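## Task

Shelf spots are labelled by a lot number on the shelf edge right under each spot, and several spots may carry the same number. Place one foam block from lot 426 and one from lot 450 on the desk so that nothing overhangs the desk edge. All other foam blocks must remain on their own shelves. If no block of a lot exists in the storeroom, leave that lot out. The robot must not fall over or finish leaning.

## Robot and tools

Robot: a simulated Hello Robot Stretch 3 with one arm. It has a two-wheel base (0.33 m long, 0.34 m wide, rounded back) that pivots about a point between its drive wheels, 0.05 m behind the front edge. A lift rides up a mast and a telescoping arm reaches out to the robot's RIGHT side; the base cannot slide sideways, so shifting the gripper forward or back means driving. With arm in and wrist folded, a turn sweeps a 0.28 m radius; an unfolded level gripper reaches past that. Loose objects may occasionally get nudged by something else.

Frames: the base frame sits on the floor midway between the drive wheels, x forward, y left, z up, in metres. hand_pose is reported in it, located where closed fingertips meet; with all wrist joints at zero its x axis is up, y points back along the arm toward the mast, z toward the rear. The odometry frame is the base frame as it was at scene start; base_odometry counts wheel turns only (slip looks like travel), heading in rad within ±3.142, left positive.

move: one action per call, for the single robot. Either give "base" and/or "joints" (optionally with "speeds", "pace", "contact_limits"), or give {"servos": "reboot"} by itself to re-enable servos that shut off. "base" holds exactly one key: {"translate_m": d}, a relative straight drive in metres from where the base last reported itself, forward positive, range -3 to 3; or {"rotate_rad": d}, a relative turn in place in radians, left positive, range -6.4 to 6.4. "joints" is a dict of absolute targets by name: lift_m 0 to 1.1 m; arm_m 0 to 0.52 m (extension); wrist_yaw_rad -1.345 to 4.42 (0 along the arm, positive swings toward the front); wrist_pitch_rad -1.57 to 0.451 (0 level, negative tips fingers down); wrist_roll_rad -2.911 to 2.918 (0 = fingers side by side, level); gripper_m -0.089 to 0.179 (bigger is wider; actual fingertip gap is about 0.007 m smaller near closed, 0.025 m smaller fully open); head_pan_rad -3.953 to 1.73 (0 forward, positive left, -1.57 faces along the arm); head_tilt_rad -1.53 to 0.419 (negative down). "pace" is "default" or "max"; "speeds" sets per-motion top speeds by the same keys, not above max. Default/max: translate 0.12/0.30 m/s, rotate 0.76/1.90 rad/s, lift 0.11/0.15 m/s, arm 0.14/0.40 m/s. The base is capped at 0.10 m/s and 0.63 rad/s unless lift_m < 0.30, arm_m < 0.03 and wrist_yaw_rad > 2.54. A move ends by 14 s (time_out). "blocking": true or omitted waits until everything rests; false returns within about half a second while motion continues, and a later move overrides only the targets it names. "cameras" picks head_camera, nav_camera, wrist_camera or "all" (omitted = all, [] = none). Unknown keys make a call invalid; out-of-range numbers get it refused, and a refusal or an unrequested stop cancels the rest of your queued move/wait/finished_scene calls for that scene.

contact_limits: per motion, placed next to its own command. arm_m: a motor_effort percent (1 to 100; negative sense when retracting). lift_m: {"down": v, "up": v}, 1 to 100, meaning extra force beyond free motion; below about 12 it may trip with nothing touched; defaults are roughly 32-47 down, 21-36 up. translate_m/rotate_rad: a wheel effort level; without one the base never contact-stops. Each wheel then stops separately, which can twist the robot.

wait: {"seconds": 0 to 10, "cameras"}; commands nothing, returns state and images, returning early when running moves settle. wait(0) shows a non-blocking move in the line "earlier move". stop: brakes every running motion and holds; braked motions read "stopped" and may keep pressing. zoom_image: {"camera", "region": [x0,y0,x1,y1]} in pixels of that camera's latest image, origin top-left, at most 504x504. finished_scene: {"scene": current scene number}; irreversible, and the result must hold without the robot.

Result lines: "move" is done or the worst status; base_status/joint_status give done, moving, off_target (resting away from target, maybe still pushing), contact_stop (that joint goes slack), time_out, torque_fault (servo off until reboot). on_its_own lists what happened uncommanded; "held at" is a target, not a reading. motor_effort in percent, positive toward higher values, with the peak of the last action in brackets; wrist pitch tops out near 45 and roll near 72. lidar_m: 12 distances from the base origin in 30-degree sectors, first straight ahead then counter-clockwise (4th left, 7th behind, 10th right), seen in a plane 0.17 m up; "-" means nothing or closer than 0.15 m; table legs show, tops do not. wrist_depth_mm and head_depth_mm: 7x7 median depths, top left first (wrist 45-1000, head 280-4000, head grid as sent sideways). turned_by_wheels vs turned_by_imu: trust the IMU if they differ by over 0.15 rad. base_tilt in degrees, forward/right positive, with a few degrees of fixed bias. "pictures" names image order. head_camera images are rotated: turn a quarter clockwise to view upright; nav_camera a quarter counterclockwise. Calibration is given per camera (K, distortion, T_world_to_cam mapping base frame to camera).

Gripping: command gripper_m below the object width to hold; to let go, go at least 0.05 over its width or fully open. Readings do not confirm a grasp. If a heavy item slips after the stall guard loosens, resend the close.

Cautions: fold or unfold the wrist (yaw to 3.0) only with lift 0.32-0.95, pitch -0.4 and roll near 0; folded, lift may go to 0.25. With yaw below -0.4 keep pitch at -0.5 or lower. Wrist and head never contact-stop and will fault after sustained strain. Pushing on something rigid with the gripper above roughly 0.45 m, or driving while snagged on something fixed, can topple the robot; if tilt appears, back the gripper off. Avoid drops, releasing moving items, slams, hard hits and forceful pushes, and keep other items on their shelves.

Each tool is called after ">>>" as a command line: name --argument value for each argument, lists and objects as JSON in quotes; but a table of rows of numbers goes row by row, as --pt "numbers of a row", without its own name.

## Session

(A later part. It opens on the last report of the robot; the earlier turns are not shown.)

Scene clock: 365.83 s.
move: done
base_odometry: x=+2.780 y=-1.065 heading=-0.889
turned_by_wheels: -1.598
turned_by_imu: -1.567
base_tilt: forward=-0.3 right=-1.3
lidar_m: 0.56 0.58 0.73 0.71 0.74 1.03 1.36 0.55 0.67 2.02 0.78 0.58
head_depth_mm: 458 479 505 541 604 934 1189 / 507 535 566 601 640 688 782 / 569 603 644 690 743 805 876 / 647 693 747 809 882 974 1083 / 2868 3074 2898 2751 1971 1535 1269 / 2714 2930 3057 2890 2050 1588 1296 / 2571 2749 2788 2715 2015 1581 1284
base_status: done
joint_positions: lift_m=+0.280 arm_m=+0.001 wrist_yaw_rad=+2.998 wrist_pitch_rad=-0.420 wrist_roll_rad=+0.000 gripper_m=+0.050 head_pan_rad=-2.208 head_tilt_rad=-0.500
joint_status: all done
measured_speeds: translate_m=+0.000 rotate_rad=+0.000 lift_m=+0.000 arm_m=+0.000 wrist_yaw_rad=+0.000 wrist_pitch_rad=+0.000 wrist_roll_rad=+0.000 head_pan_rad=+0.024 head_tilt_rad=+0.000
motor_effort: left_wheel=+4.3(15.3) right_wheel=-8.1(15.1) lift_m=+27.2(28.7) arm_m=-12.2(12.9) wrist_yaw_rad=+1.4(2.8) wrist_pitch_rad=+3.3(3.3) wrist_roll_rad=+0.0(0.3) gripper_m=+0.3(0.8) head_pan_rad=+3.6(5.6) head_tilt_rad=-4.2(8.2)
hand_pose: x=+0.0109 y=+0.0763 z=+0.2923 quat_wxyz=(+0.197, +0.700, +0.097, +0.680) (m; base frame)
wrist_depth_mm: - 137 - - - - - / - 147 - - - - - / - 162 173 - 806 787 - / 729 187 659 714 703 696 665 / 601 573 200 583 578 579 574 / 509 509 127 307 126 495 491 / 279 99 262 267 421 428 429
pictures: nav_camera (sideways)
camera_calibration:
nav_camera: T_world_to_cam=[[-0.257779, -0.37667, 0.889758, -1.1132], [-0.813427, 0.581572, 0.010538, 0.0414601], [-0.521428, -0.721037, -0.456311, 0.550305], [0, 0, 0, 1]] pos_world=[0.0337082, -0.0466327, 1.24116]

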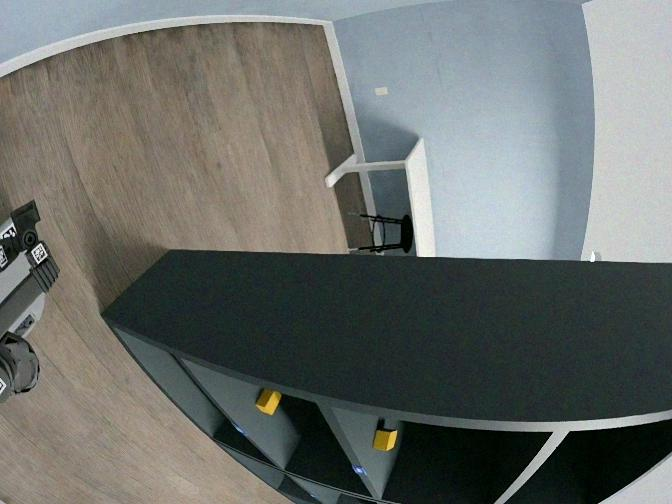

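>>> move --base '{"rotate_rad":-0.14}' --pace "max" --cameras '[]'

>>> move --base '{"translate_m":-0.9}' --pace "max" --cameras '[]'

>>> move --base '{"rotate_rad":0.14}' --pace "max" --joints '{"head_pan_rad":-2.2,"head_tilt_rad":-0.5}'

Scene clock: 384.47 s.
move: done
base_odometry: x=+2.780 y=-1.065 heading=-1.028
turned_by_wheels: -0.140
turned_by_imu: -0.137
base_tilt: forward=-0.4 right=-1.2
lidar_m: 0.56 0.57 0.71 0.71 0.72 0.91 1.93 0.55 0.59 2.71 0.91 0.60
head_depth_mm: 436 1263 1195 788 1262 1073 1292 / 451 478 514 566 648 930 1209 / 495 529 564 608 658 721 813 / 548 586 634 688 758 834 934 / 612 662 722 797 886 995 1138 / 699 768 2784 2577 1943 1535 1294 / 2722 2906 3027 2834 2020 1576 1289
base_status: done
joint_positions: lift_m=+0.280 arm_m=+0.001 wrist_yaw_rad=+2.998 wrist_pitch_rad=-0.420 wrist_roll_rad=+0.000 gripper_m=+0.050 head_pan_rad=-2.200 head_tilt_rad=-0.500
joint_status: not commanded
measured_speeds: all 0
motor_effort: left_wheel=+4.9(13.4) right_wheel=-9.4(14.7) lift_m=+27.3(27.7) arm_m=-11.8(12.4) wrist_yaw_rad=+2.0(2.6) wrist_pitch_rad=+3.1(3.2) wrist_roll_rad=-0.1(0.3) gripper_m=+0.1(0.7) head_pan_rad=+3.5(3.7) head_tilt_rad=-4.5(4.6)
hand_pose: x=+0.0109 y=+0.0763 z=+0.2923 quat_wxyz=(+0.197, +0.700, +0.097, +0.680) (m; base frame)
wrist_depth_mm: - 137 - - - - - / - 148 - - - - - / - 162 171 808 834 834 - / 703 186 646 708 698 684 - / 601 575 199 589 583 580 560 / 511 506 127 309 126 494 494 / 279 99 263 268 423 430 429
pictures: none
No camera images: "cameras" was empty.

Scene clock: 388.83 s.
move: done
base_odometry: x=+2.316 y=-0.294 heading=-1.028
turned_by_wheels: +0.000
turned_by_imu: +0.000
base_tilt: forward=-0.2 right=-1.2
lidar_m: 1.45 0.98 0.65 0.61 0.61 0.77 1.66 0.65 0.60 0.85 0.63 0.56
head_depth_mm: 830 1363 1330 1499 1316 1545 1325 / 535 1301 1174 901 1252 1430 1276 / 489 531 589 659 754 908 1200 / 528 566 613 641 720 816 898 / 588 637 699 703 809 911 789 / 667 733 809 699 540 939 765 / 737 800 856 693 490 934 761
base_status: done
joint_positions: lift_m=+0.280 arm_m=+0.001 wrist_yaw_rad=+2.998 wrist_pitch_rad=-0.420 wrist_roll_rad=+0.000 gripper_m=+0.050 head_pan_rad=-2.200 head_tilt_rad=-0.500
joint_status: not commanded
measured_speeds: all 0
motor_effort: left_wheel=-5.2(10.8) right_wheel=-4.9(18.3) lift_m=+26.3(27.4) arm_m=-12.1(13.1) wrist_yaw_rad=+1.0(3.1) wrist_pitch_rad=+3.2(3.3) wrist_roll_rad=+0.1(0.3) gripper_m=+0.0(0.8) head_pan_rad=+2.7(3.8) head_tilt_rad=-2.8(4.4)
hand_pose: x=+0.0109 y=+0.0763 z=+0.2923 quat_wxyz=(+0.197, +0.700, +0.097, +0.680) (m; base frame)
wrist_depth_mm: 523 137 - - - - - / - 148 - - - - - / - 162 170 - - 796 825 / - 183 191 713 696 689 683 / 603 573 199 579 579 578 573 / 510 503 127 308 125 495 487 / 280 99 264 267 423 433 430
pictures: none
No camera images: "cameras" was empty.

Scene clock: 389.70 s.
move: done
base_odometry: x=+2.316 y=-0.294 heading=-0.889
turned_by_wheels: +0.140
turned_by_imu: +0.137
base_tilt: forward=-0.3 right=-1.2
lidar_m: 1.45 0.84 0.63 0.60 0.63 0.88 1.46 0.60 0.64 0.85 0.56 0.58
head_depth_mm: 490 544 992 792 1235 1077 1285 / 495 525 567 628 716 900 1206 / 555 588 629 645 708 793 890 / 629 680 728 717 811 899 816 / 720 798 873 707 544 943 767 / 749 808 872 698 513 937 765 / 705 756 814 692 488 904 762
base_status: done
joint_positions: lift_m=+0.280 arm_m=+0.001 wrist_yaw_rad=+2.998 wrist_pitch_rad=-0.420 wrist_roll_rad=+0.000 gripper_m=+0.050 head_pan_rad=-2.200 head_tilt_rad=-0.500
joint_status: all done
measured_speeds: all 0
motor_effort: left_wheel=-6.0(13.7) right_wheel=+8.9(11.4) lift_m=+25.9(26.5) arm_m=-12.2(12.6) wrist_yaw_rad=+1.3(2.4) wrist_pitch_rad=+3.2(3.3) wrist_roll_rad=-0.1(0.3) gripper_m=+0.3(0.7) head_pan_rad=+3.1(3.1) head_tilt_rad=-2.8(4.2)
hand_pose: x=+0.0109 y=+0.0763 z=+0.2923 quat_wxyz=(+0.197, +0.700, +0.097, +0.680) (m; base frame)
wrist_depth_mm: - 137 - - - - - / - 148 - - - - - / - 161 171 - - - - / 701 186 192 676 698 701 699 / 590 570 199 580 581 579 570 / 507 509 127 308 125 496 492 / 281 99 263 267 420 434 428
pictures: head_camera (sideways), nav_camera (sideways), wrist_camera
camera_calibration:
head_camera: T_world_to_cam=[[0.217034, 0.376894, -0.900471, 1.18591], [0.789831, -0.609881, -0.0648997, 0.0792463], [-0.57364, -0.697134, -0.430047, 0.518777], [0, 0, 0, 1]] pos_world=[-0.0223811, -0.0369717, 1.29611]
nav_camera: T_world_to_cam=[[-0.254661, -0.378885, 0.889716, -1.11318], [-0.818324, 0.574661, 0.0104929, 0.0414757], [-0.515261, -0.725404, -0.456394, 0.550352], [0, 0, 0, 1]] pos_world=[0.0340326, -0.0463739, 1.24115]
wrist_camera: T_world_to_cam=[[0.993952, -0.106833, -0.0254249, 0.01141], [-0.0827495, -0.576409, -0.812961, 0.315053], [0.072196, 0.810148, -0.581763, 0.273567], [0, 0, 0, 1]] pos_world=[-0.00502089, -0.0388111, 0.415567]

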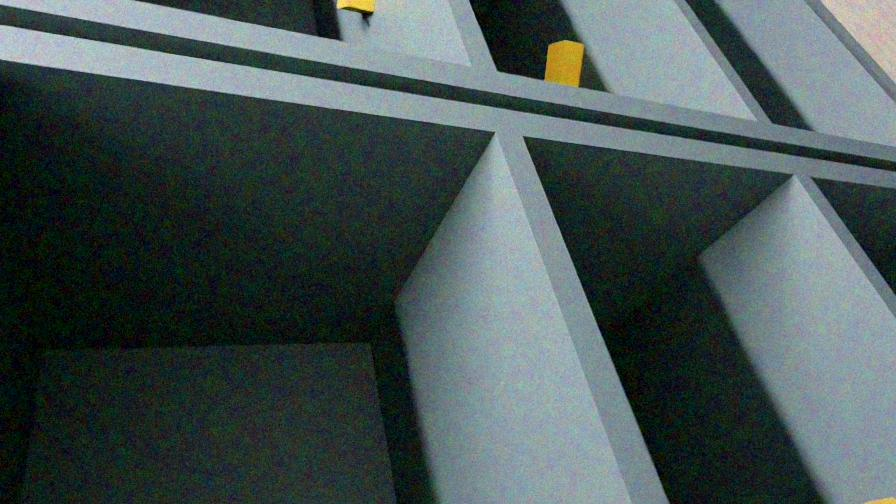

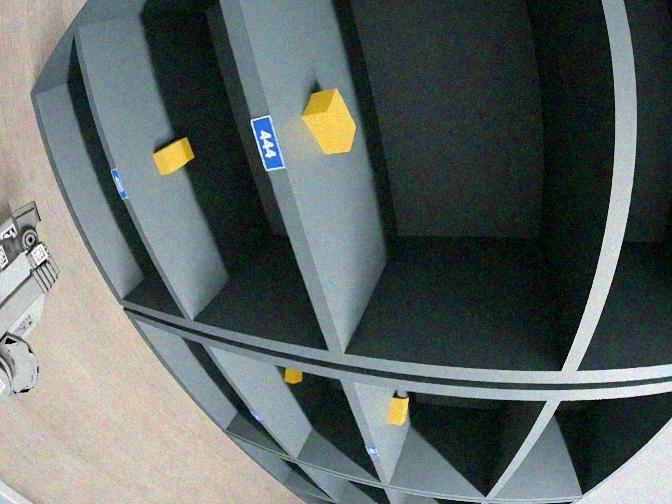

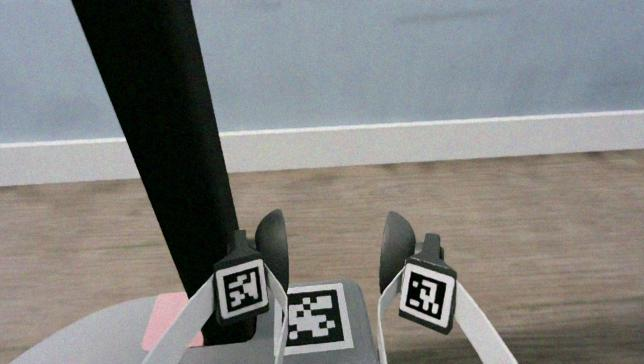

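>>> zoom_image --camera "nav_camera" --region '[90, 80, 310, 230]'

>>> zoom_image --camera "nav_camera" --region '[220, 370, 420, 490]'

Scaled by 2.291 from the camera's 672x504 image, which has a finer 792x594 frame.

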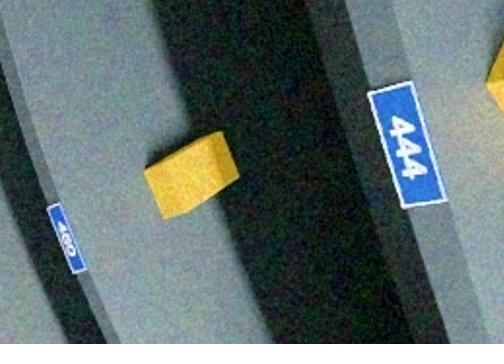

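Scaled by 2.520 from the camera's 672x504 image, which has a finer 792x594 frame.

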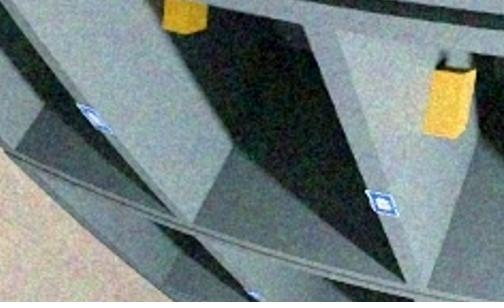

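>>> move --base '{"translate_m":-0.8}' --pace "max" --cameras '["nav_camera"]'

>>> zoom_image --camera "nav_camera" --region '[90, 80, 310, 230]'

>>> zoom_image --camera "nav_camera" --region '[220, 370, 420, 490]'

Scene clock: 407.90 s.
move: done
base_odometry: x=+1.812 y=+0.327 heading=-0.889
turned_by_wheels: +0.000
turned_by_imu: -0.002
base_tilt: forward=-0.4 right=-1.1
lidar_m: 2.24 0.87 0.64 0.62 0.65 0.90 1.57 0.70 0.85 0.84 0.46 1.21
head_depth_mm: 589 620 653 694 783 1001 1262 / 646 693 733 729 823 883 1009 / 725 781 833 721 934 951 1055 / 808 879 947 714 574 952 792 / 780 845 920 707 541 941 770 / 735 794 857 699 492 933 765 / 695 740 799 591 488 873 762
base_status: done
joint_positions: lift_m=+0.280 arm_m=+0.001 wrist_yaw_rad=+2.998 wrist_pitch_rad=-0.420 wrist_roll_rad=+0.000 gripper_m=+0.050 head_pan_rad=-2.200 head_tilt_rad=-0.500
joint_status: not commanded
measured_speeds: all 0
motor_effort: left_wheel=-2.1(13.4) right_wheel=-6.1(15.3) lift_m=+24.3(25.6) arm_m=-11.1(12.3) wrist_yaw_rad=+1.7(3.4) wrist_pitch_rad=+3.2(3.3) wrist_roll_rad=+0.0(0.3) gripper_m=+0.4(0.9) head_pan_rad=+1.6(2.8) head_tilt_rad=-2.1(3.5)
hand_pose: x=+0.0109 y=+0.0763 z=+0.2923 quat_wxyz=(+0.197, +0.700, +0.097, +0.680) (m; base frame)
wrist_depth_mm: - 137 - - - - - / - 148 - - - - - / - 161 170 - - - 782 / 691 186 219 705 692 697 686 / 594 573 199 583 580 572 579 / 506 506 127 307 125 494 491 / 280 99 263 267 426 431 433
pictures: nav_camera (sideways)
camera_calibration:
nav_camera: T_world_to_cam=[[-0.254661, -0.378885, 0.889716, -1.11318], [-0.818324, 0.574661, 0.0104929, 0.0414757], [-0.515261, -0.725404, -0.456394, 0.550352], [0, 0, 0, 1]] pos_world=[0.0340326, -0.0463739, 1.24115]

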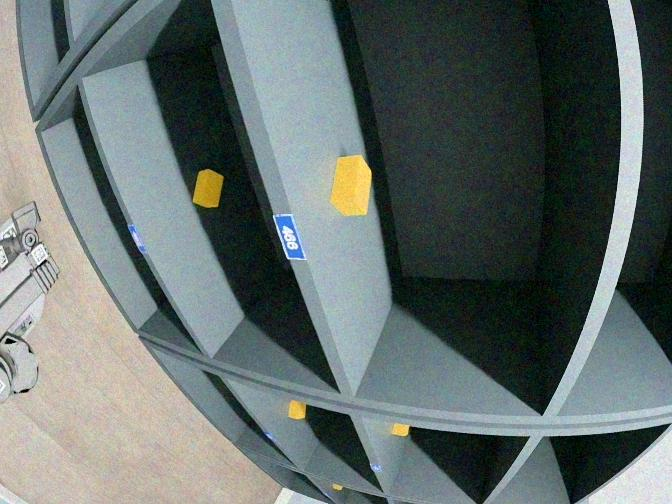

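Scaled by 2.291 from the camera's 672x504 image, which has a finer 792x594 frame.

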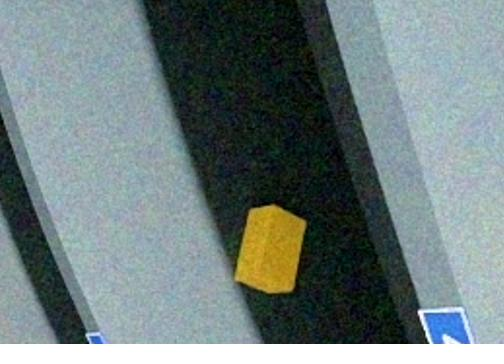

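Scaled by 2.520 from the camera's 672x504 image, which has a finer 792x594 frame.

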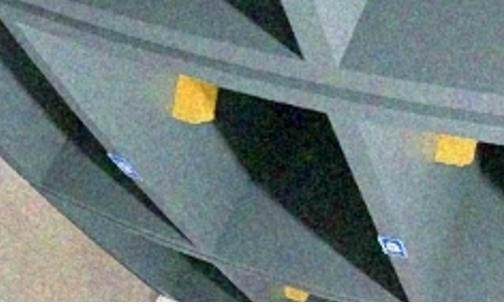

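>>> zoom_image --camera "nav_camera" --region '[110, 205, 170, 265]'

>>> zoom_image --camera "nav_camera" --region '[340, 440, 400, 500]'

>>> zoom_image --camera "nav_camera" --region '[240, 410, 300, 460]'

>>> move --base '{"translate_m":-0.85}' --pace "max" --cameras '["nav_camera"]'

>>> zoom_image --camera "nav_camera" --region '[90, 80, 310, 280]'

>>> zoom_image --camera "nav_camera" --region '[220, 370, 420, 490]'

Scaled by 8.400 from the camera's 672x504 image, which has a finer 792x594 frame.

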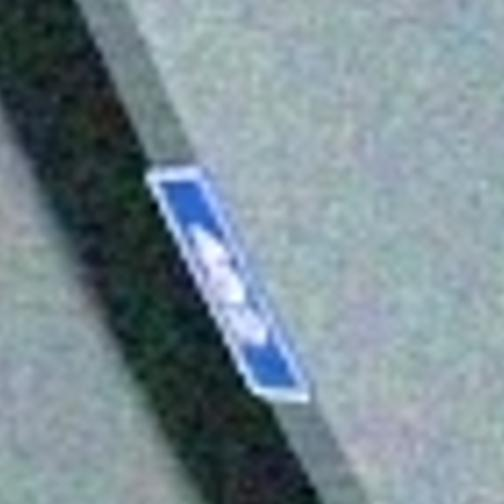

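Scaled by 8.400 from the camera's 672x504 image, which has a finer 792x594 frame.

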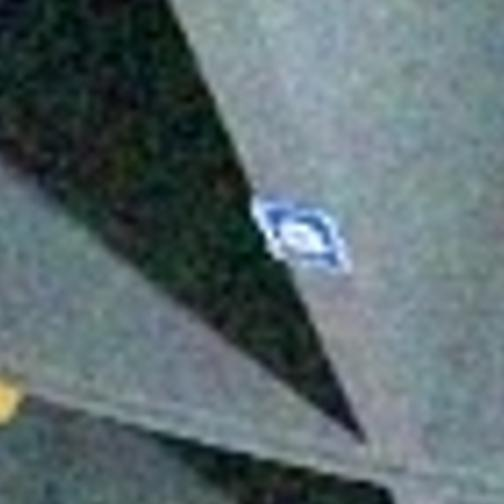

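Scaled by 8.400 from the camera's 672x504 image, which has a finer 792x594 frame.

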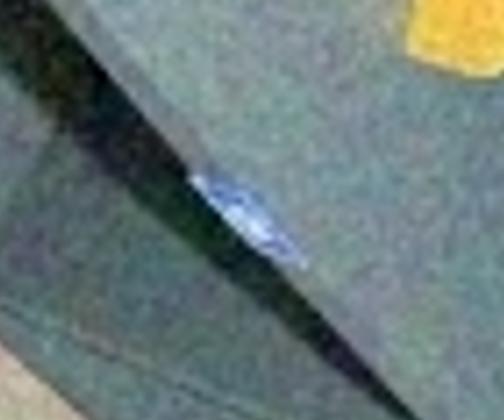

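Scene clock: 420.60 s.
move: done
base_odometry: x=+1.276 y=+0.986 heading=-0.889
turned_by_wheels: +0.000
turned_by_imu: +0.000
base_tilt: forward=-0.4 right=-1.2
lidar_m: 2.06 0.89 0.66 0.64 0.67 0.92 1.65 0.77 0.85 0.57 0.40 1.15
head_depth_mm: 678 718 759 744 848 929 1206 / 740 804 850 730 944 960 1099 / 827 906 963 724 1061 954 842 / 809 893 962 717 547 951 772 / 764 828 899 709 518 943 770 / 720 774 839 613 493 910 767 / 680 727 783 692 488 852 765
base_status: done
joint_positions: lift_m=+0.280 arm_m=+0.001 wrist_yaw_rad=+2.998 wrist_pitch_rad=-0.420 wrist_roll_rad=+0.000 gripper_m=+0.050 head_pan_rad=-2.200 head_tilt_rad=-0.500
joint_status: not commanded
measured_speeds: all 0
motor_effort: left_wheel=-2.5(17.3) right_wheel=-7.9(13.2) lift_m=+26.1(30.2) arm_m=-11.4(12.0) wrist_yaw_rad=+1.2(2.9) wrist_pitch_rad=+3.2(3.3) wrist_roll_rad=+0.0(0.3) gripper_m=+0.2(0.8) head_pan_rad=+1.2(1.8) head_tilt_rad=-1.3(2.6)
hand_pose: x=+0.0109 y=+0.0763 z=+0.2923 quat_wxyz=(+0.197, +0.700, +0.097, +0.680) (m; base frame)
wrist_depth_mm: - 137 - - - - - / - 147 - - - - - / - 161 171 - - 792 - / 691 187 218 703 698 701 685 / 599 573 199 584 582 579 576 / 507 508 127 307 125 494 491 / 281 99 263 267 423 432 427
pictures: nav_camera (sideways)
camera_calibration:
nav_camera: T_world_to_cam=[[-0.254661, -0.378885, 0.889716, -1.11318], [-0.818324, 0.574661, 0.0104929, 0.0414757], [-0.515261, -0.725404, -0.456394, 0.550352], [0, 0, 0, 1]] pos_world=[0.0340326, -0.0463739, 1.24115]

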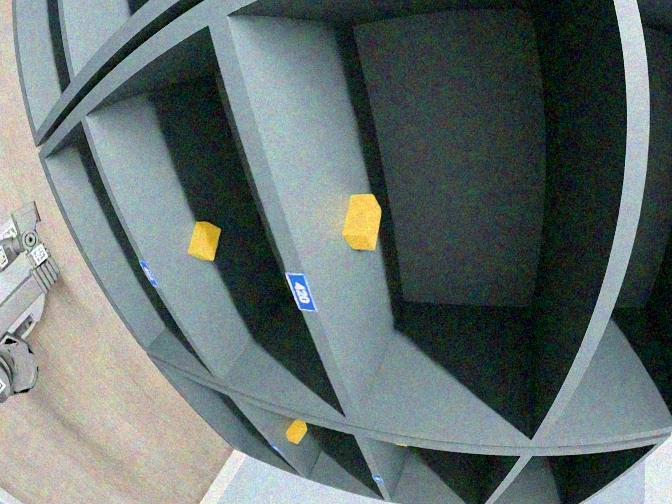

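Scaled by 2.291 from the camera's 672x504 image, which has a finer 792x594 frame.

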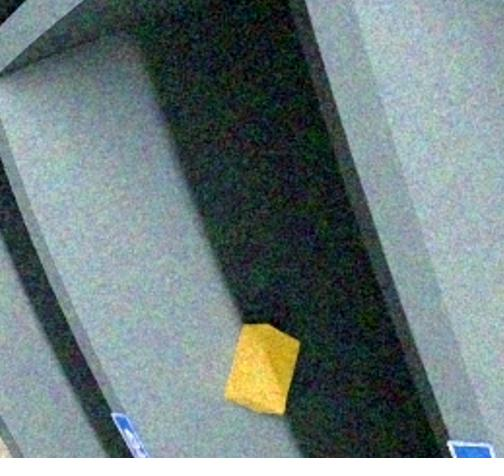

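Scaled by 2.520 from the camera's 672x504 image, which has a finer 792x594 frame.

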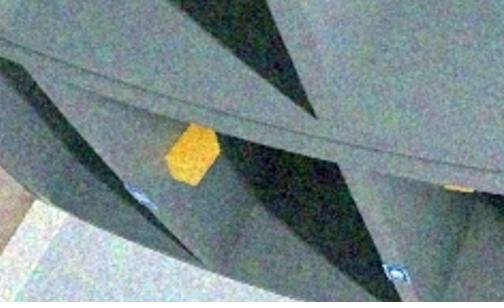

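>>> zoom_image --camera "nav_camera" --region '[130, 250, 170, 295]'

>>> move --base '{"translate_m":-0.75}' --joints '{"head_pan_rad":-2.0,"head_tilt_rad":-0.7}' --pace "max" --cameras '["nav_camera"]'

>>> zoom_image --camera "nav_camera" --region '[90, 80, 310, 280]'

>>> move --joints '{"head_pan_rad":-1.2,"head_tilt_rad":-0.8}' --pace "max" --cameras '["nav_camera"]'

Scaled by 11.200 from the camera's 672x504 image, which has a finer 792x594 frame.

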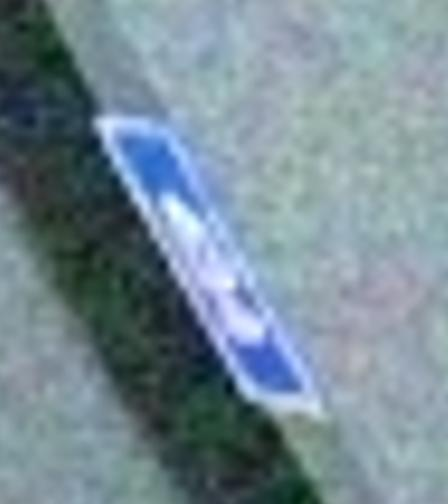

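Scene clock: 432.30 s.
move: done
base_odometry: x=+0.803 y=+1.568 heading=-0.888
turned_by_wheels: +0.000
turned_by_imu: -0.001
base_tilt: forward=-0.2 right=-1.1
lidar_m: 1.87 0.91 0.67 0.65 0.68 0.95 0.92 0.94 0.83 0.35 0.84 0.97
head_depth_mm: 819 917 674 579 1003 1222 1165 / 781 887 663 547 992 861 1135 / 745 844 692 519 983 831 1113 / 713 800 682 496 978 806 1080 / 684 764 674 491 941 803 1033 / 660 730 666 488 889 744 721 / 634 695 340 373 445 540 654
base_status: done
joint_positions: lift_m=+0.280 arm_m=+0.001 wrist_yaw_rad=+2.998 wrist_pitch_rad=-0.420 wrist_roll_rad=+0.000 gripper_m=+0.050 head_pan_rad=-1.997 head_tilt_rad=-0.702
joint_status: all done
measured_speeds: all 0
motor_effort: left_wheel=-0.9(12.6) right_wheel=-5.0(15.4) lift_m=+26.3(30.0) arm_m=-10.3(11.3) wrist_yaw_rad=+1.6(2.6) wrist_pitch_rad=+3.1(3.3) wrist_roll_rad=+0.0(0.4) gripper_m=+0.3(0.9) head_pan_rad=-2.5(4.8) head_tilt_rad=-1.2(7.7)
hand_pose: x=+0.0109 y=+0.0763 z=+0.2923 quat_wxyz=(+0.197, +0.700, +0.097, +0.680) (m; base frame)
wrist_depth_mm: - 137 - - - - - / - 147 - - - - - / - 162 171 - - 786 793 / 695 186 659 706 698 698 688 / 593 576 199 586 585 587 575 / 510 507 127 307 125 499 487 / 280 99 264 268 422 431 430
pictures: nav_camera (sideways)
camera_calibration:
nav_camera: T_world_to_cam=[[-0.243049, -0.576359, 0.780216, -0.970469], [-0.917978, 0.39657, 0.00698893, 0.0466578], [-0.313439, -0.714523, -0.625471, 0.769068], [0, 0, 0, 1]] pos_world=[0.0480147, -0.0283248, 1.23788]

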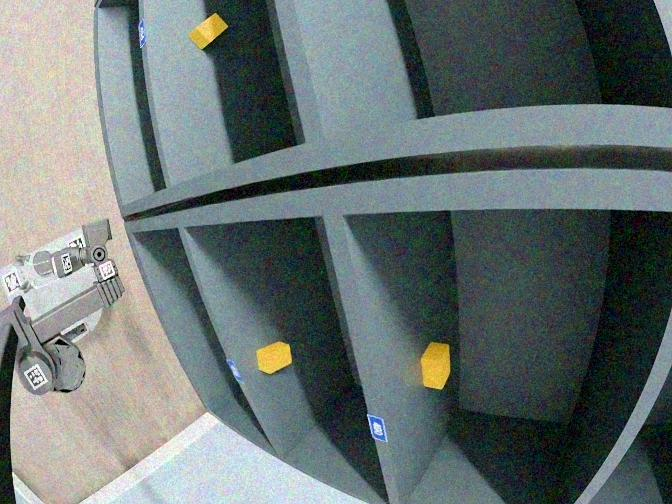

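Scaled by 2.291 from the camera's 672x504 image, which has a finer 792x594 frame.

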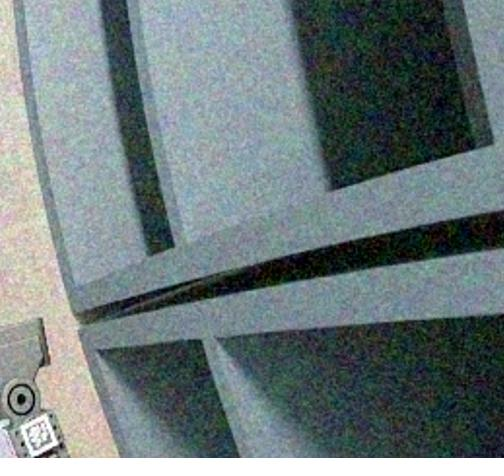

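Scene clock: 433.17 s.
move: done
base_odometry: x=+0.803 y=+1.568 heading=-0.888
turned_by_wheels: +0.000
turned_by_imu: +0.000
base_tilt: forward=-0.3 right=-1.2
lidar_m: 1.87 0.91 0.67 0.65 0.68 0.94 0.92 0.94 0.83 0.35 0.84 0.97
head_depth_mm: - 295 426 403 468 777 717 / 665 722 362 409 517 650 1038 / 693 753 566 455 863 735 975 / 721 774 560 479 902 799 1085 / 757 775 555 1002 896 1148 1104 / 792 760 549 1022 893 1176 1117 / 831 668 543 1071 886 1205 1111
base_status: not commanded
joint_positions: lift_m=+0.280 arm_m=+0.001 wrist_yaw_rad=+2.998 wrist_pitch_rad=-0.420 wrist_roll_rad=+0.000 gripper_m=+0.050 head_pan_rad=-1.180 head_tilt_rad=-0.799
joint_status: all done
measured_speeds: all 0
motor_effort: left_wheel=-0.8(1.1) right_wheel=-4.9(5.5) lift_m=+23.9(26.5) arm_m=-10.2(11.0) wrist_yaw_rad=+1.1(2.6) wrist_pitch_rad=+3.2(3.3) wrist_roll_rad=-0.1(0.3) gripper_m=+0.5(1.1) head_pan_rad=+0.0(5.2) head_tilt_rad=-6.2(8.7)
hand_pose: x=+0.0109 y=+0.0763 z=+0.2923 quat_wxyz=(+0.197, +0.700, +0.097, +0.680) (m; base frame)
wrist_depth_mm: - 137 - - - - - / - 148 - - - - - / - 161 171 - - 792 782 / 702 186 653 713 705 690 694 / 603 575 199 586 577 572 575 / 512 513 127 307 125 501 490 / 280 99 262 268 423 437 431
pictures: nav_camera (sideways)
camera_calibration:
nav_camera: T_world_to_cam=[[0.281324, -0.63882, 0.716077, -0.890099], [-0.917282, -0.398206, 0.00512678, 0.0490627], [0.281871, -0.658287, -0.698002, 0.859796], [0, 0, 0, 1]] pos_world=[0.0530585, 0.0169167, 1.23727]

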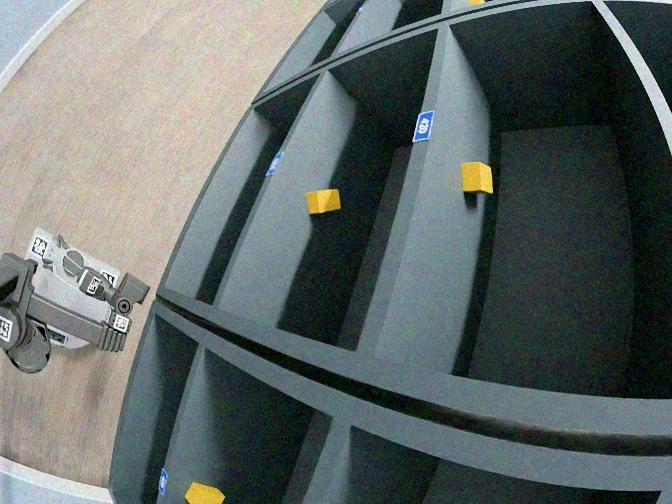

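>>> zoom_image --camera "nav_camera" --region '[255, 140, 295, 185]'

>>> zoom_image --camera "nav_camera" --region '[145, 460, 180, 495]'

>>> move --joints '{"head_pan_rad":-2.0,"head_tilt_rad":-0.9}' --pace "max" --cameras '["nav_camera"]'

>>> zoom_image --camera "nav_camera" --region '[240, 320, 440, 470]'

Scaled by 11.200 from the camera's 672x504 image, which has a finer 792x594 frame.

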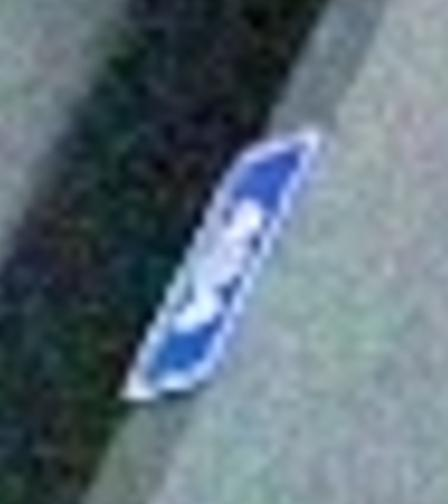

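Scaled by 14.400 from the camera's 672x504 image, which has a finer 792x594 frame.

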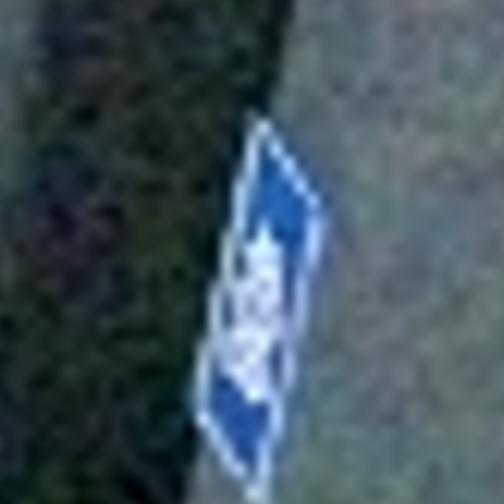

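Scene clock: 441.10 s.
move: done
base_odometry: x=+0.803 y=+1.568 heading=-0.888
turned_by_wheels: +0.000
turned_by_imu: +0.000
base_tilt: forward=-0.3 right=-1.2
lidar_m: 1.87 0.91 0.68 0.65 0.68 0.94 0.91 0.93 0.83 0.35 0.84 0.97
head_depth_mm: 834 624 1125 1011 1341 1258 1118 / 799 599 530 985 1276 1252 1106 / 769 614 496 999 887 1222 1105 / 742 608 476 991 857 1193 679 / 714 599 469 961 834 1140 741 / 692 592 463 929 780 875 1073 / 663 585 386 447 573 743 1056
base_status: not commanded
joint_positions: lift_m=+0.280 arm_m=+0.001 wrist_yaw_rad=+2.998 wrist_pitch_rad=-0.420 wrist_roll_rad=+0.000 gripper_m=+0.050 head_pan_rad=-2.025 head_tilt_rad=-0.904
joint_status: all done
measured_speeds: all 0
motor_effort: left_wheel=-0.7(1.4) right_wheel=-5.2(5.2) lift_m=+23.8(24.3) arm_m=-10.6(11.1) wrist_yaw_rad=+1.3(2.4) wrist_pitch_rad=+3.2(3.3) wrist_roll_rad=+0.1(0.3) gripper_m=+0.5(0.8) head_pan_rad=+1.3(5.6) head_tilt_rad=-4.9(8.9)
hand_pose: x=+0.0109 y=+0.0763 z=+0.2923 quat_wxyz=(+0.197, +0.700, +0.097, +0.680) (m; base frame)
wrist_depth_mm: - 137 - - - - - / - 147 - - - - - / - 161 171 - - 786 780 / 691 187 664 711 700 695 695 / 598 576 200 587 584 578 578 / 516 509 127 308 125 498 490 / 279 99 262 268 420 432 430
pictures: nav_camera (sideways)
camera_calibration:
nav_camera: T_world_to_cam=[[-0.32218, -0.698376, 0.639117, -0.786133], [-0.906937, 0.421255, 0.00312645, 0.0516312], [-0.271415, -0.578632, -0.769103, 0.95566], [0, 0, 0, 1]] pos_world=[0.0529306, -0.0177915, 1.23727]

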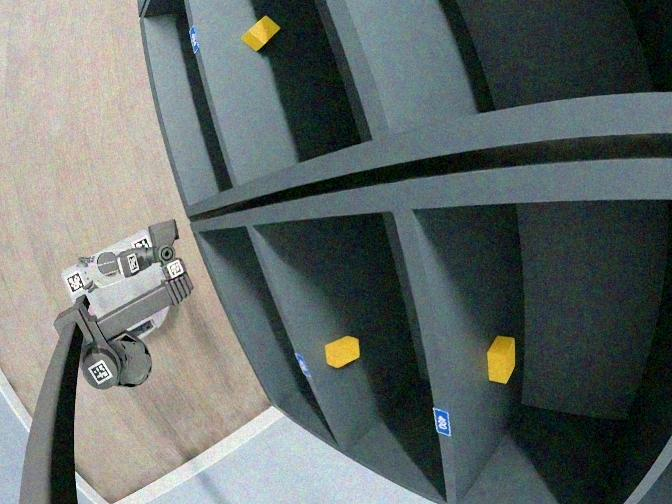

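Scaled by 2.520 from the camera's 672x504 image, which has a finer 792x594 frame.

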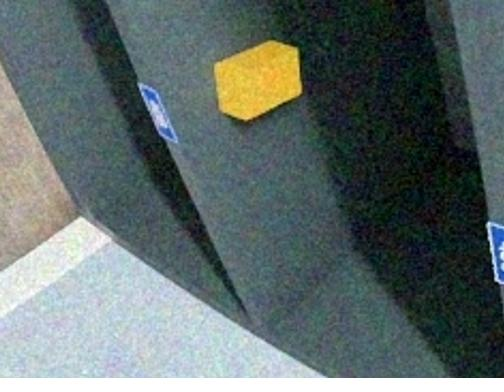

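>>> zoom_image --camera "nav_camera" --region '[285, 345, 320, 380]'

>>> zoom_image --camera "nav_camera" --region '[425, 400, 465, 440]'

>>> zoom_image --camera "nav_camera" --region '[175, 20, 215, 60]'

>>> move --base '{"translate_m":-0.3}' --joints '{"head_pan_rad":-1.75,"head_tilt_rad":-1.0}' --pace "max" --cameras '["head_camera","nav_camera"]'

Scaled by 14.400 from the camera's 672x504 image, which has a finer 792x594 frame.

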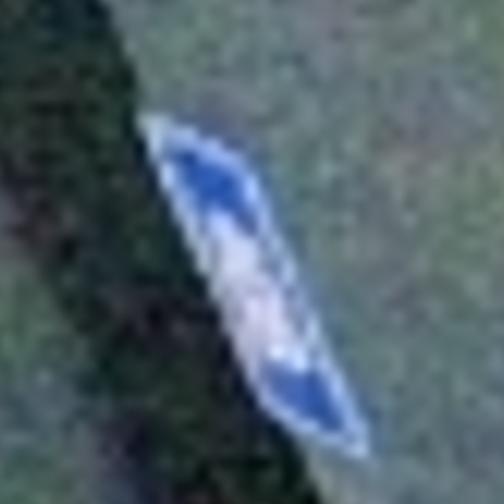

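Scaled by 12.600 from the camera's 672x504 image, which has a finer 792x594 frame.

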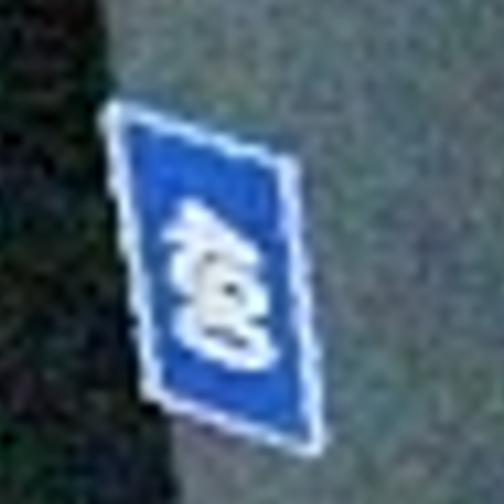

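Scaled by 12.600 from the camera's 672x504 image, which has a finer 792x594 frame.

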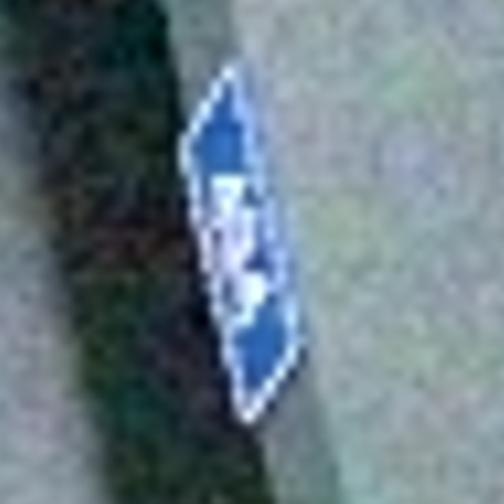

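Scene clock: 453.63 s.
move: done
base_odometry: x=+0.614 y=+1.801 heading=-0.888
turned_by_wheels: +0.000
turned_by_imu: +0.000
base_tilt: forward=-0.3 right=-1.2
lidar_m: 2.16 0.92 0.68 0.66 0.69 0.64 0.62 0.65 0.82 0.80 0.44 0.50
head_depth_mm: 659 518 461 934 1158 1213 1094 / 651 512 452 928 853 1205 1096 / 644 506 443 919 832 1195 685 / 637 502 437 913 825 1178 751 / 628 498 434 905 820 1161 926 / 620 494 428 901 812 1152 1075 / 612 488 418 896 794 1138 1068
base_status: done
joint_positions: lift_m=+0.280 arm_m=+0.001 wrist_yaw_rad=+2.998 wrist_pitch_rad=-0.420 wrist_roll_rad=+0.000 gripper_m=+0.050 head_pan_rad=-1.747 head_tilt_rad=-1.000
joint_status: all done
measured_speeds: all 0
motor_effort: left_wheel=-0.1(16.6) right_wheel=-5.8(13.3) lift_m=+28.4(29.3) arm_m=-10.1(10.7) wrist_yaw_rad=+2.2(3.5) wrist_pitch_rad=+3.2(3.3) wrist_roll_rad=+0.2(0.3) gripper_m=+0.4(0.8) head_pan_rad=-3.1(4.5) head_tilt_rad=-7.9(10.1)
hand_pose: x=+0.0109 y=+0.0763 z=+0.2923 quat_wxyz=(+0.197, +0.700, +0.097, +0.680) (m; base frame)
wrist_depth_mm: - 137 - - - - - / - 148 - - - - - / - 162 171 - - - 815 / 723 186 657 712 699 693 686 / 596 582 199 588 580 572 572 / 507 509 127 306 125 492 491 / 281 99 263 268 423 430 429
pictures: head_camera (sideways), nav_camera (sideways)
camera_calibration:
head_camera: T_world_to_cam=[[0.0968376, 0.806545, -0.583187, 0.773038], [0.983059, -0.169123, -0.0706606, 0.0856118], [-0.155621, -0.566465, -0.809259, 1.00947], [0, 0, 0, 1]] pos_world=[-0.00192478, -0.0371799, 1.2738]
nav_camera: T_world_to_cam=[[-0.12833, -0.816856, 0.562386, -0.687269], [-0.98775, 0.15604, 0.00125163, 0.0546095], [-0.0887772, -0.555336, -0.826874, 1.02968], [0, 0, 0, 1]] pos_world=[0.0571547, 0.00189501, 1.23785]

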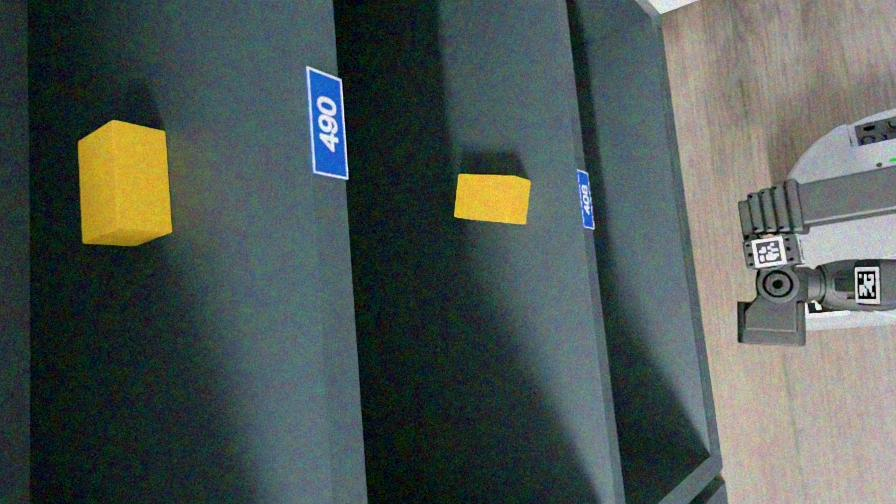

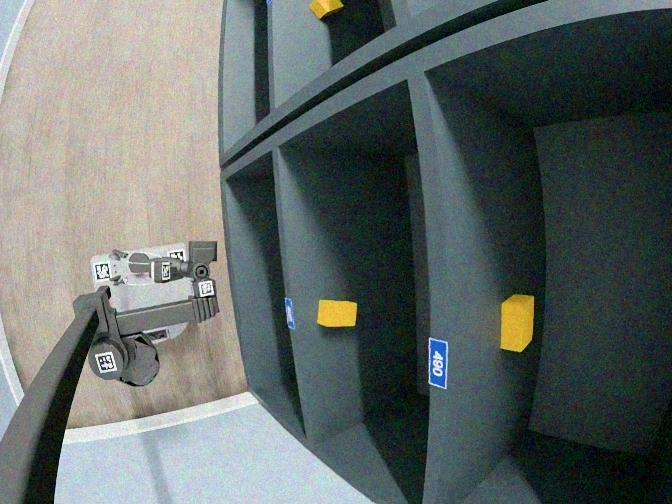

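>>> move --base '{"translate_m":0.9}' --pace "max" --cameras '["head_camera"]'

>>> move --base '{"translate_m":0.9}' --pace "max" --cameras '["head_camera"]'

Scene clock: 465.40 s.
move: done
base_odometry: x=+1.181 y=+1.103 heading=-0.888
turned_by_wheels: +0.000
turned_by_imu: +0.001
base_tilt: forward=-0.4 right=-1.2
lidar_m: 2.21 0.89 0.66 0.64 0.67 0.93 1.51 0.64 0.76 0.82 0.48 0.53
head_depth_mm: 659 517 991 933 1107 1223 1101 / 651 513 464 924 1226 1202 1088 / 643 508 453 921 1221 1200 688 / 633 495 449 878 843 1192 752 / 627 498 444 911 832 1170 929 / 619 492 438 900 816 1161 1077 / 611 487 429 896 809 1140 1067
base_status: done
joint_positions: lift_m=+0.280 arm_m=+0.001 wrist_yaw_rad=+2.998 wrist_pitch_rad=-0.420 wrist_roll_rad=+0.000 gripper_m=+0.050 head_pan_rad=-1.750 head_tilt_rad=-1.000
joint_status: not commanded
measured_speeds: all 0
motor_effort: left_wheel=+4.7(12.3) right_wheel=+3.3(16.9) lift_m=+27.2(27.9) arm_m=-9.9(10.2) wrist_yaw_rad=+1.1(3.8) wrist_pitch_rad=+3.2(3.3) wrist_roll_rad=-0.1(0.3) gripper_m=+0.2(0.9) head_pan_rad=-2.4(3.5) head_tilt_rad=-6.9(8.2)
hand_pose: x=+0.0109 y=+0.0763 z=+0.2923 quat_wxyz=(+0.197, +0.700, +0.097, +0.680) (m; base frame)
wrist_depth_mm: - 137 - - - - - / - 148 - - - - - / - 161 170 - - 792 - / 696 187 218 708 701 690 684 / 598 575 199 583 580 579 569 / 511 508 127 308 126 497 488 / 280 99 263 269 419 427 426
pictures: head_camera (sideways)
camera_calibration:
head_camera: T_world_to_cam=[[0.0992643, 0.806454, -0.582906, 0.772691], [0.982556, -0.172017, -0.0706653, 0.0856051], [-0.157258, -0.565723, -0.809461, 1.00974], [0, 0, 0, 1]] pos_world=[-0.00202242, -0.0371802, 1.2738]

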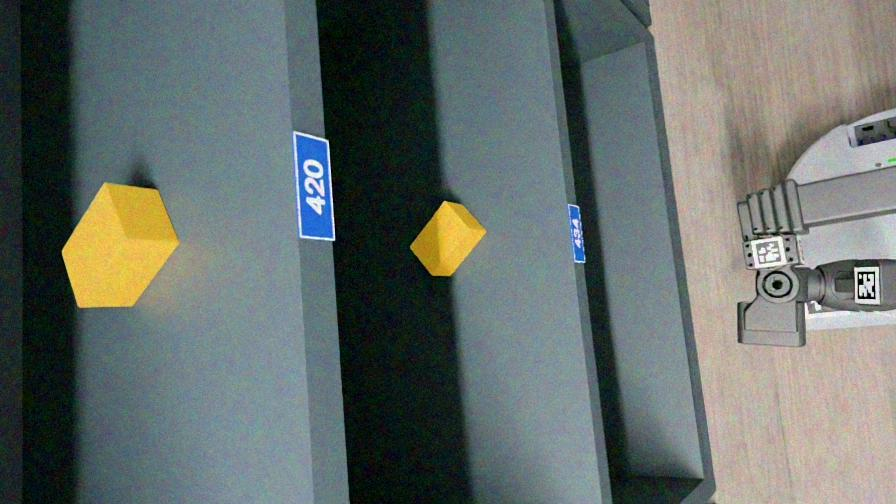

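Scene clock: 469.77 s.
move: done
base_odometry: x=+1.749 y=+0.404 heading=-0.888
turned_by_wheels: +0.000
turned_by_imu: +0.001
base_tilt: forward=-0.2 right=-1.3
lidar_m: 2.24 0.87 0.65 0.62 0.65 0.90 1.48 0.62 0.71 0.84 0.52 0.56
head_depth_mm: 658 517 945 930 1082 1220 1100 / 654 512 1016 926 1249 1215 1096 / 643 506 1006 919 1225 1201 687 / 635 488 994 906 1214 1184 749 / 628 498 459 905 833 1181 925 / 617 492 448 901 831 1160 1072 / 611 487 438 895 812 1152 1070
base_status: done
joint_positions: lift_m=+0.280 arm_m=+0.001 wrist_yaw_rad=+2.998 wrist_pitch_rad=-0.420 wrist_roll_rad=+0.000 gripper_m=+0.050 head_pan_rad=-1.750 head_tilt_rad=-1.000
joint_status: not commanded
measured_speeds: all 0
motor_effort: left_wheel=+0.6(14.1) right_wheel=+7.6(15.2) lift_m=+24.7(29.7) arm_m=-9.1(10.2) wrist_yaw_rad=+1.6(2.9) wrist_pitch_rad=+3.2(3.3) wrist_roll_rad=+0.1(0.3) gripper_m=+0.0(1.0) head_pan_rad=-1.9(2.6) head_tilt_rad=-6.4(8.1)
hand_pose: x=+0.0109 y=+0.0763 z=+0.2923 quat_wxyz=(+0.197, +0.700, +0.097, +0.680) (m; base frame)
wrist_depth_mm: - 137 - - - - - / - 148 - - - - - / - 161 170 - - - 782 / 697 187 218 703 696 686 688 / 602 577 200 585 588 575 575 / 508 504 127 307 125 493 492 / 279 99 262 268 423 431 430
pictures: head_camera (sideways)
camera_calibration:
head_camera: T_world_to_cam=[[0.0992643, 0.806454, -0.582906, 0.772691], [0.982556, -0.172017, -0.0706653, 0.0856051], [-0.157258, -0.565723, -0.809461, 1.00974], [0, 0, 0, 1]] pos_world=[-0.00202242, -0.0371802, 1.2738]

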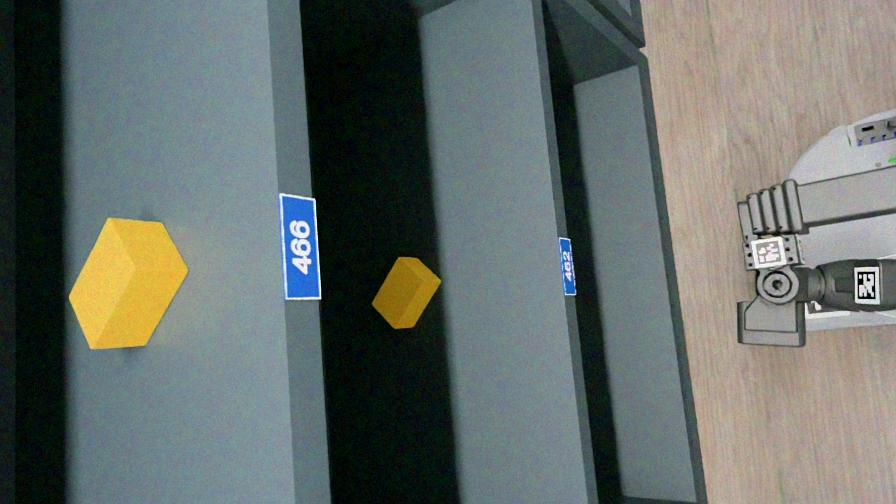

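>>> move --base '{"translate_m":0.8}' --pace "max" --cameras '["head_camera"]'

Scene clock: 477.83 s.
move: done
base_odometry: x=+2.253 y=-0.216 heading=-0.889
turned_by_wheels: +0.000
turned_by_imu: +0.000
base_tilt: forward=-0.4 right=-1.2
lidar_m: 1.55 0.84 0.63 0.61 0.63 0.88 2.25 0.57 0.53 0.85 0.68 0.63
head_depth_mm: 631 519 680 764 1254 1223 1101 / 654 513 876 907 1052 1218 1091 / 642 509 1034 919 1243 1205 686 / 636 503 1018 915 1213 1188 752 / 627 499 992 906 1208 1179 927 / 621 478 982 866 1204 1176 1077 / 613 460 975 893 825 1159 1067
base_status: done
joint_positions: lift_m=+0.280 arm_m=+0.001 wrist_yaw_rad=+2.998 wrist_pitch_rad=-0.420 wrist_roll_rad=+0.000 gripper_m=+0.050 head_pan_rad=-1.750 head_tilt_rad=-1.000
joint_status: not commanded
measured_speeds: all 0
motor_effort: left_wheel=+1.5(13.7) right_wheel=+5.8(13.9) lift_m=+26.5(30.0) arm_m=-8.4(9.5) wrist_yaw_rad=+1.5(2.9) wrist_pitch_rad=+3.1(3.4) wrist_roll_rad=+0.0(0.4) gripper_m=+0.6(0.8) head_pan_rad=-0.3(1.3) head_tilt_rad=-5.4(7.1)
hand_pose: x=+0.0109 y=+0.0763 z=+0.2923 quat_wxyz=(+0.197, +0.700, +0.097, +0.680) (m; base frame)
wrist_depth_mm: - 137 - - - - - / - 148 - - - - - / - 162 170 - - - - / 693 186 192 684 697 690 691 / 599 571 199 583 582 575 570 / 508 506 127 307 125 495 486 / 280 99 262 268 423 428 430
pictures: head_camera (sideways)
camera_calibration:
head_camera: T_world_to_cam=[[0.0992643, 0.806454, -0.582906, 0.772691], [0.982556, -0.172017, -0.0706653, 0.0856051], [-0.157258, -0.565723, -0.809461, 1.00974], [0, 0, 0, 1]] pos_world=[-0.00202242, -0.0371802, 1.2738]

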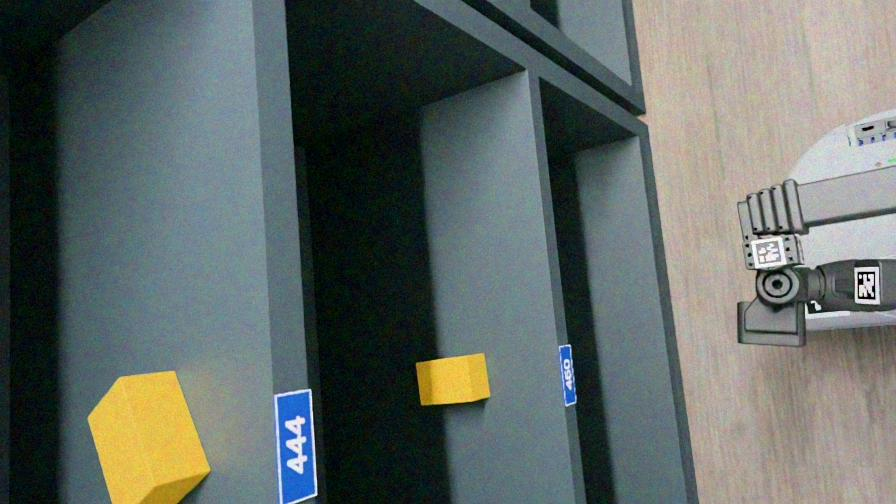

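>>> zoom_image --camera "head_camera" --region '[540, 330, 600, 420]'

Scaled by 5.600 from the camera's 896x504 image, which has a finer 1280x720 frame.

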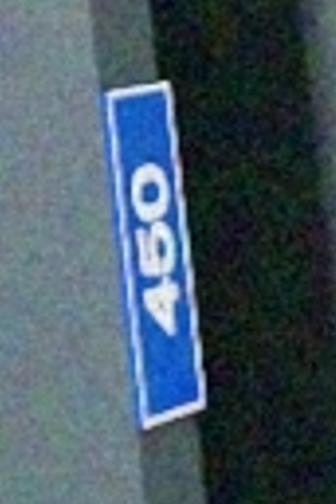

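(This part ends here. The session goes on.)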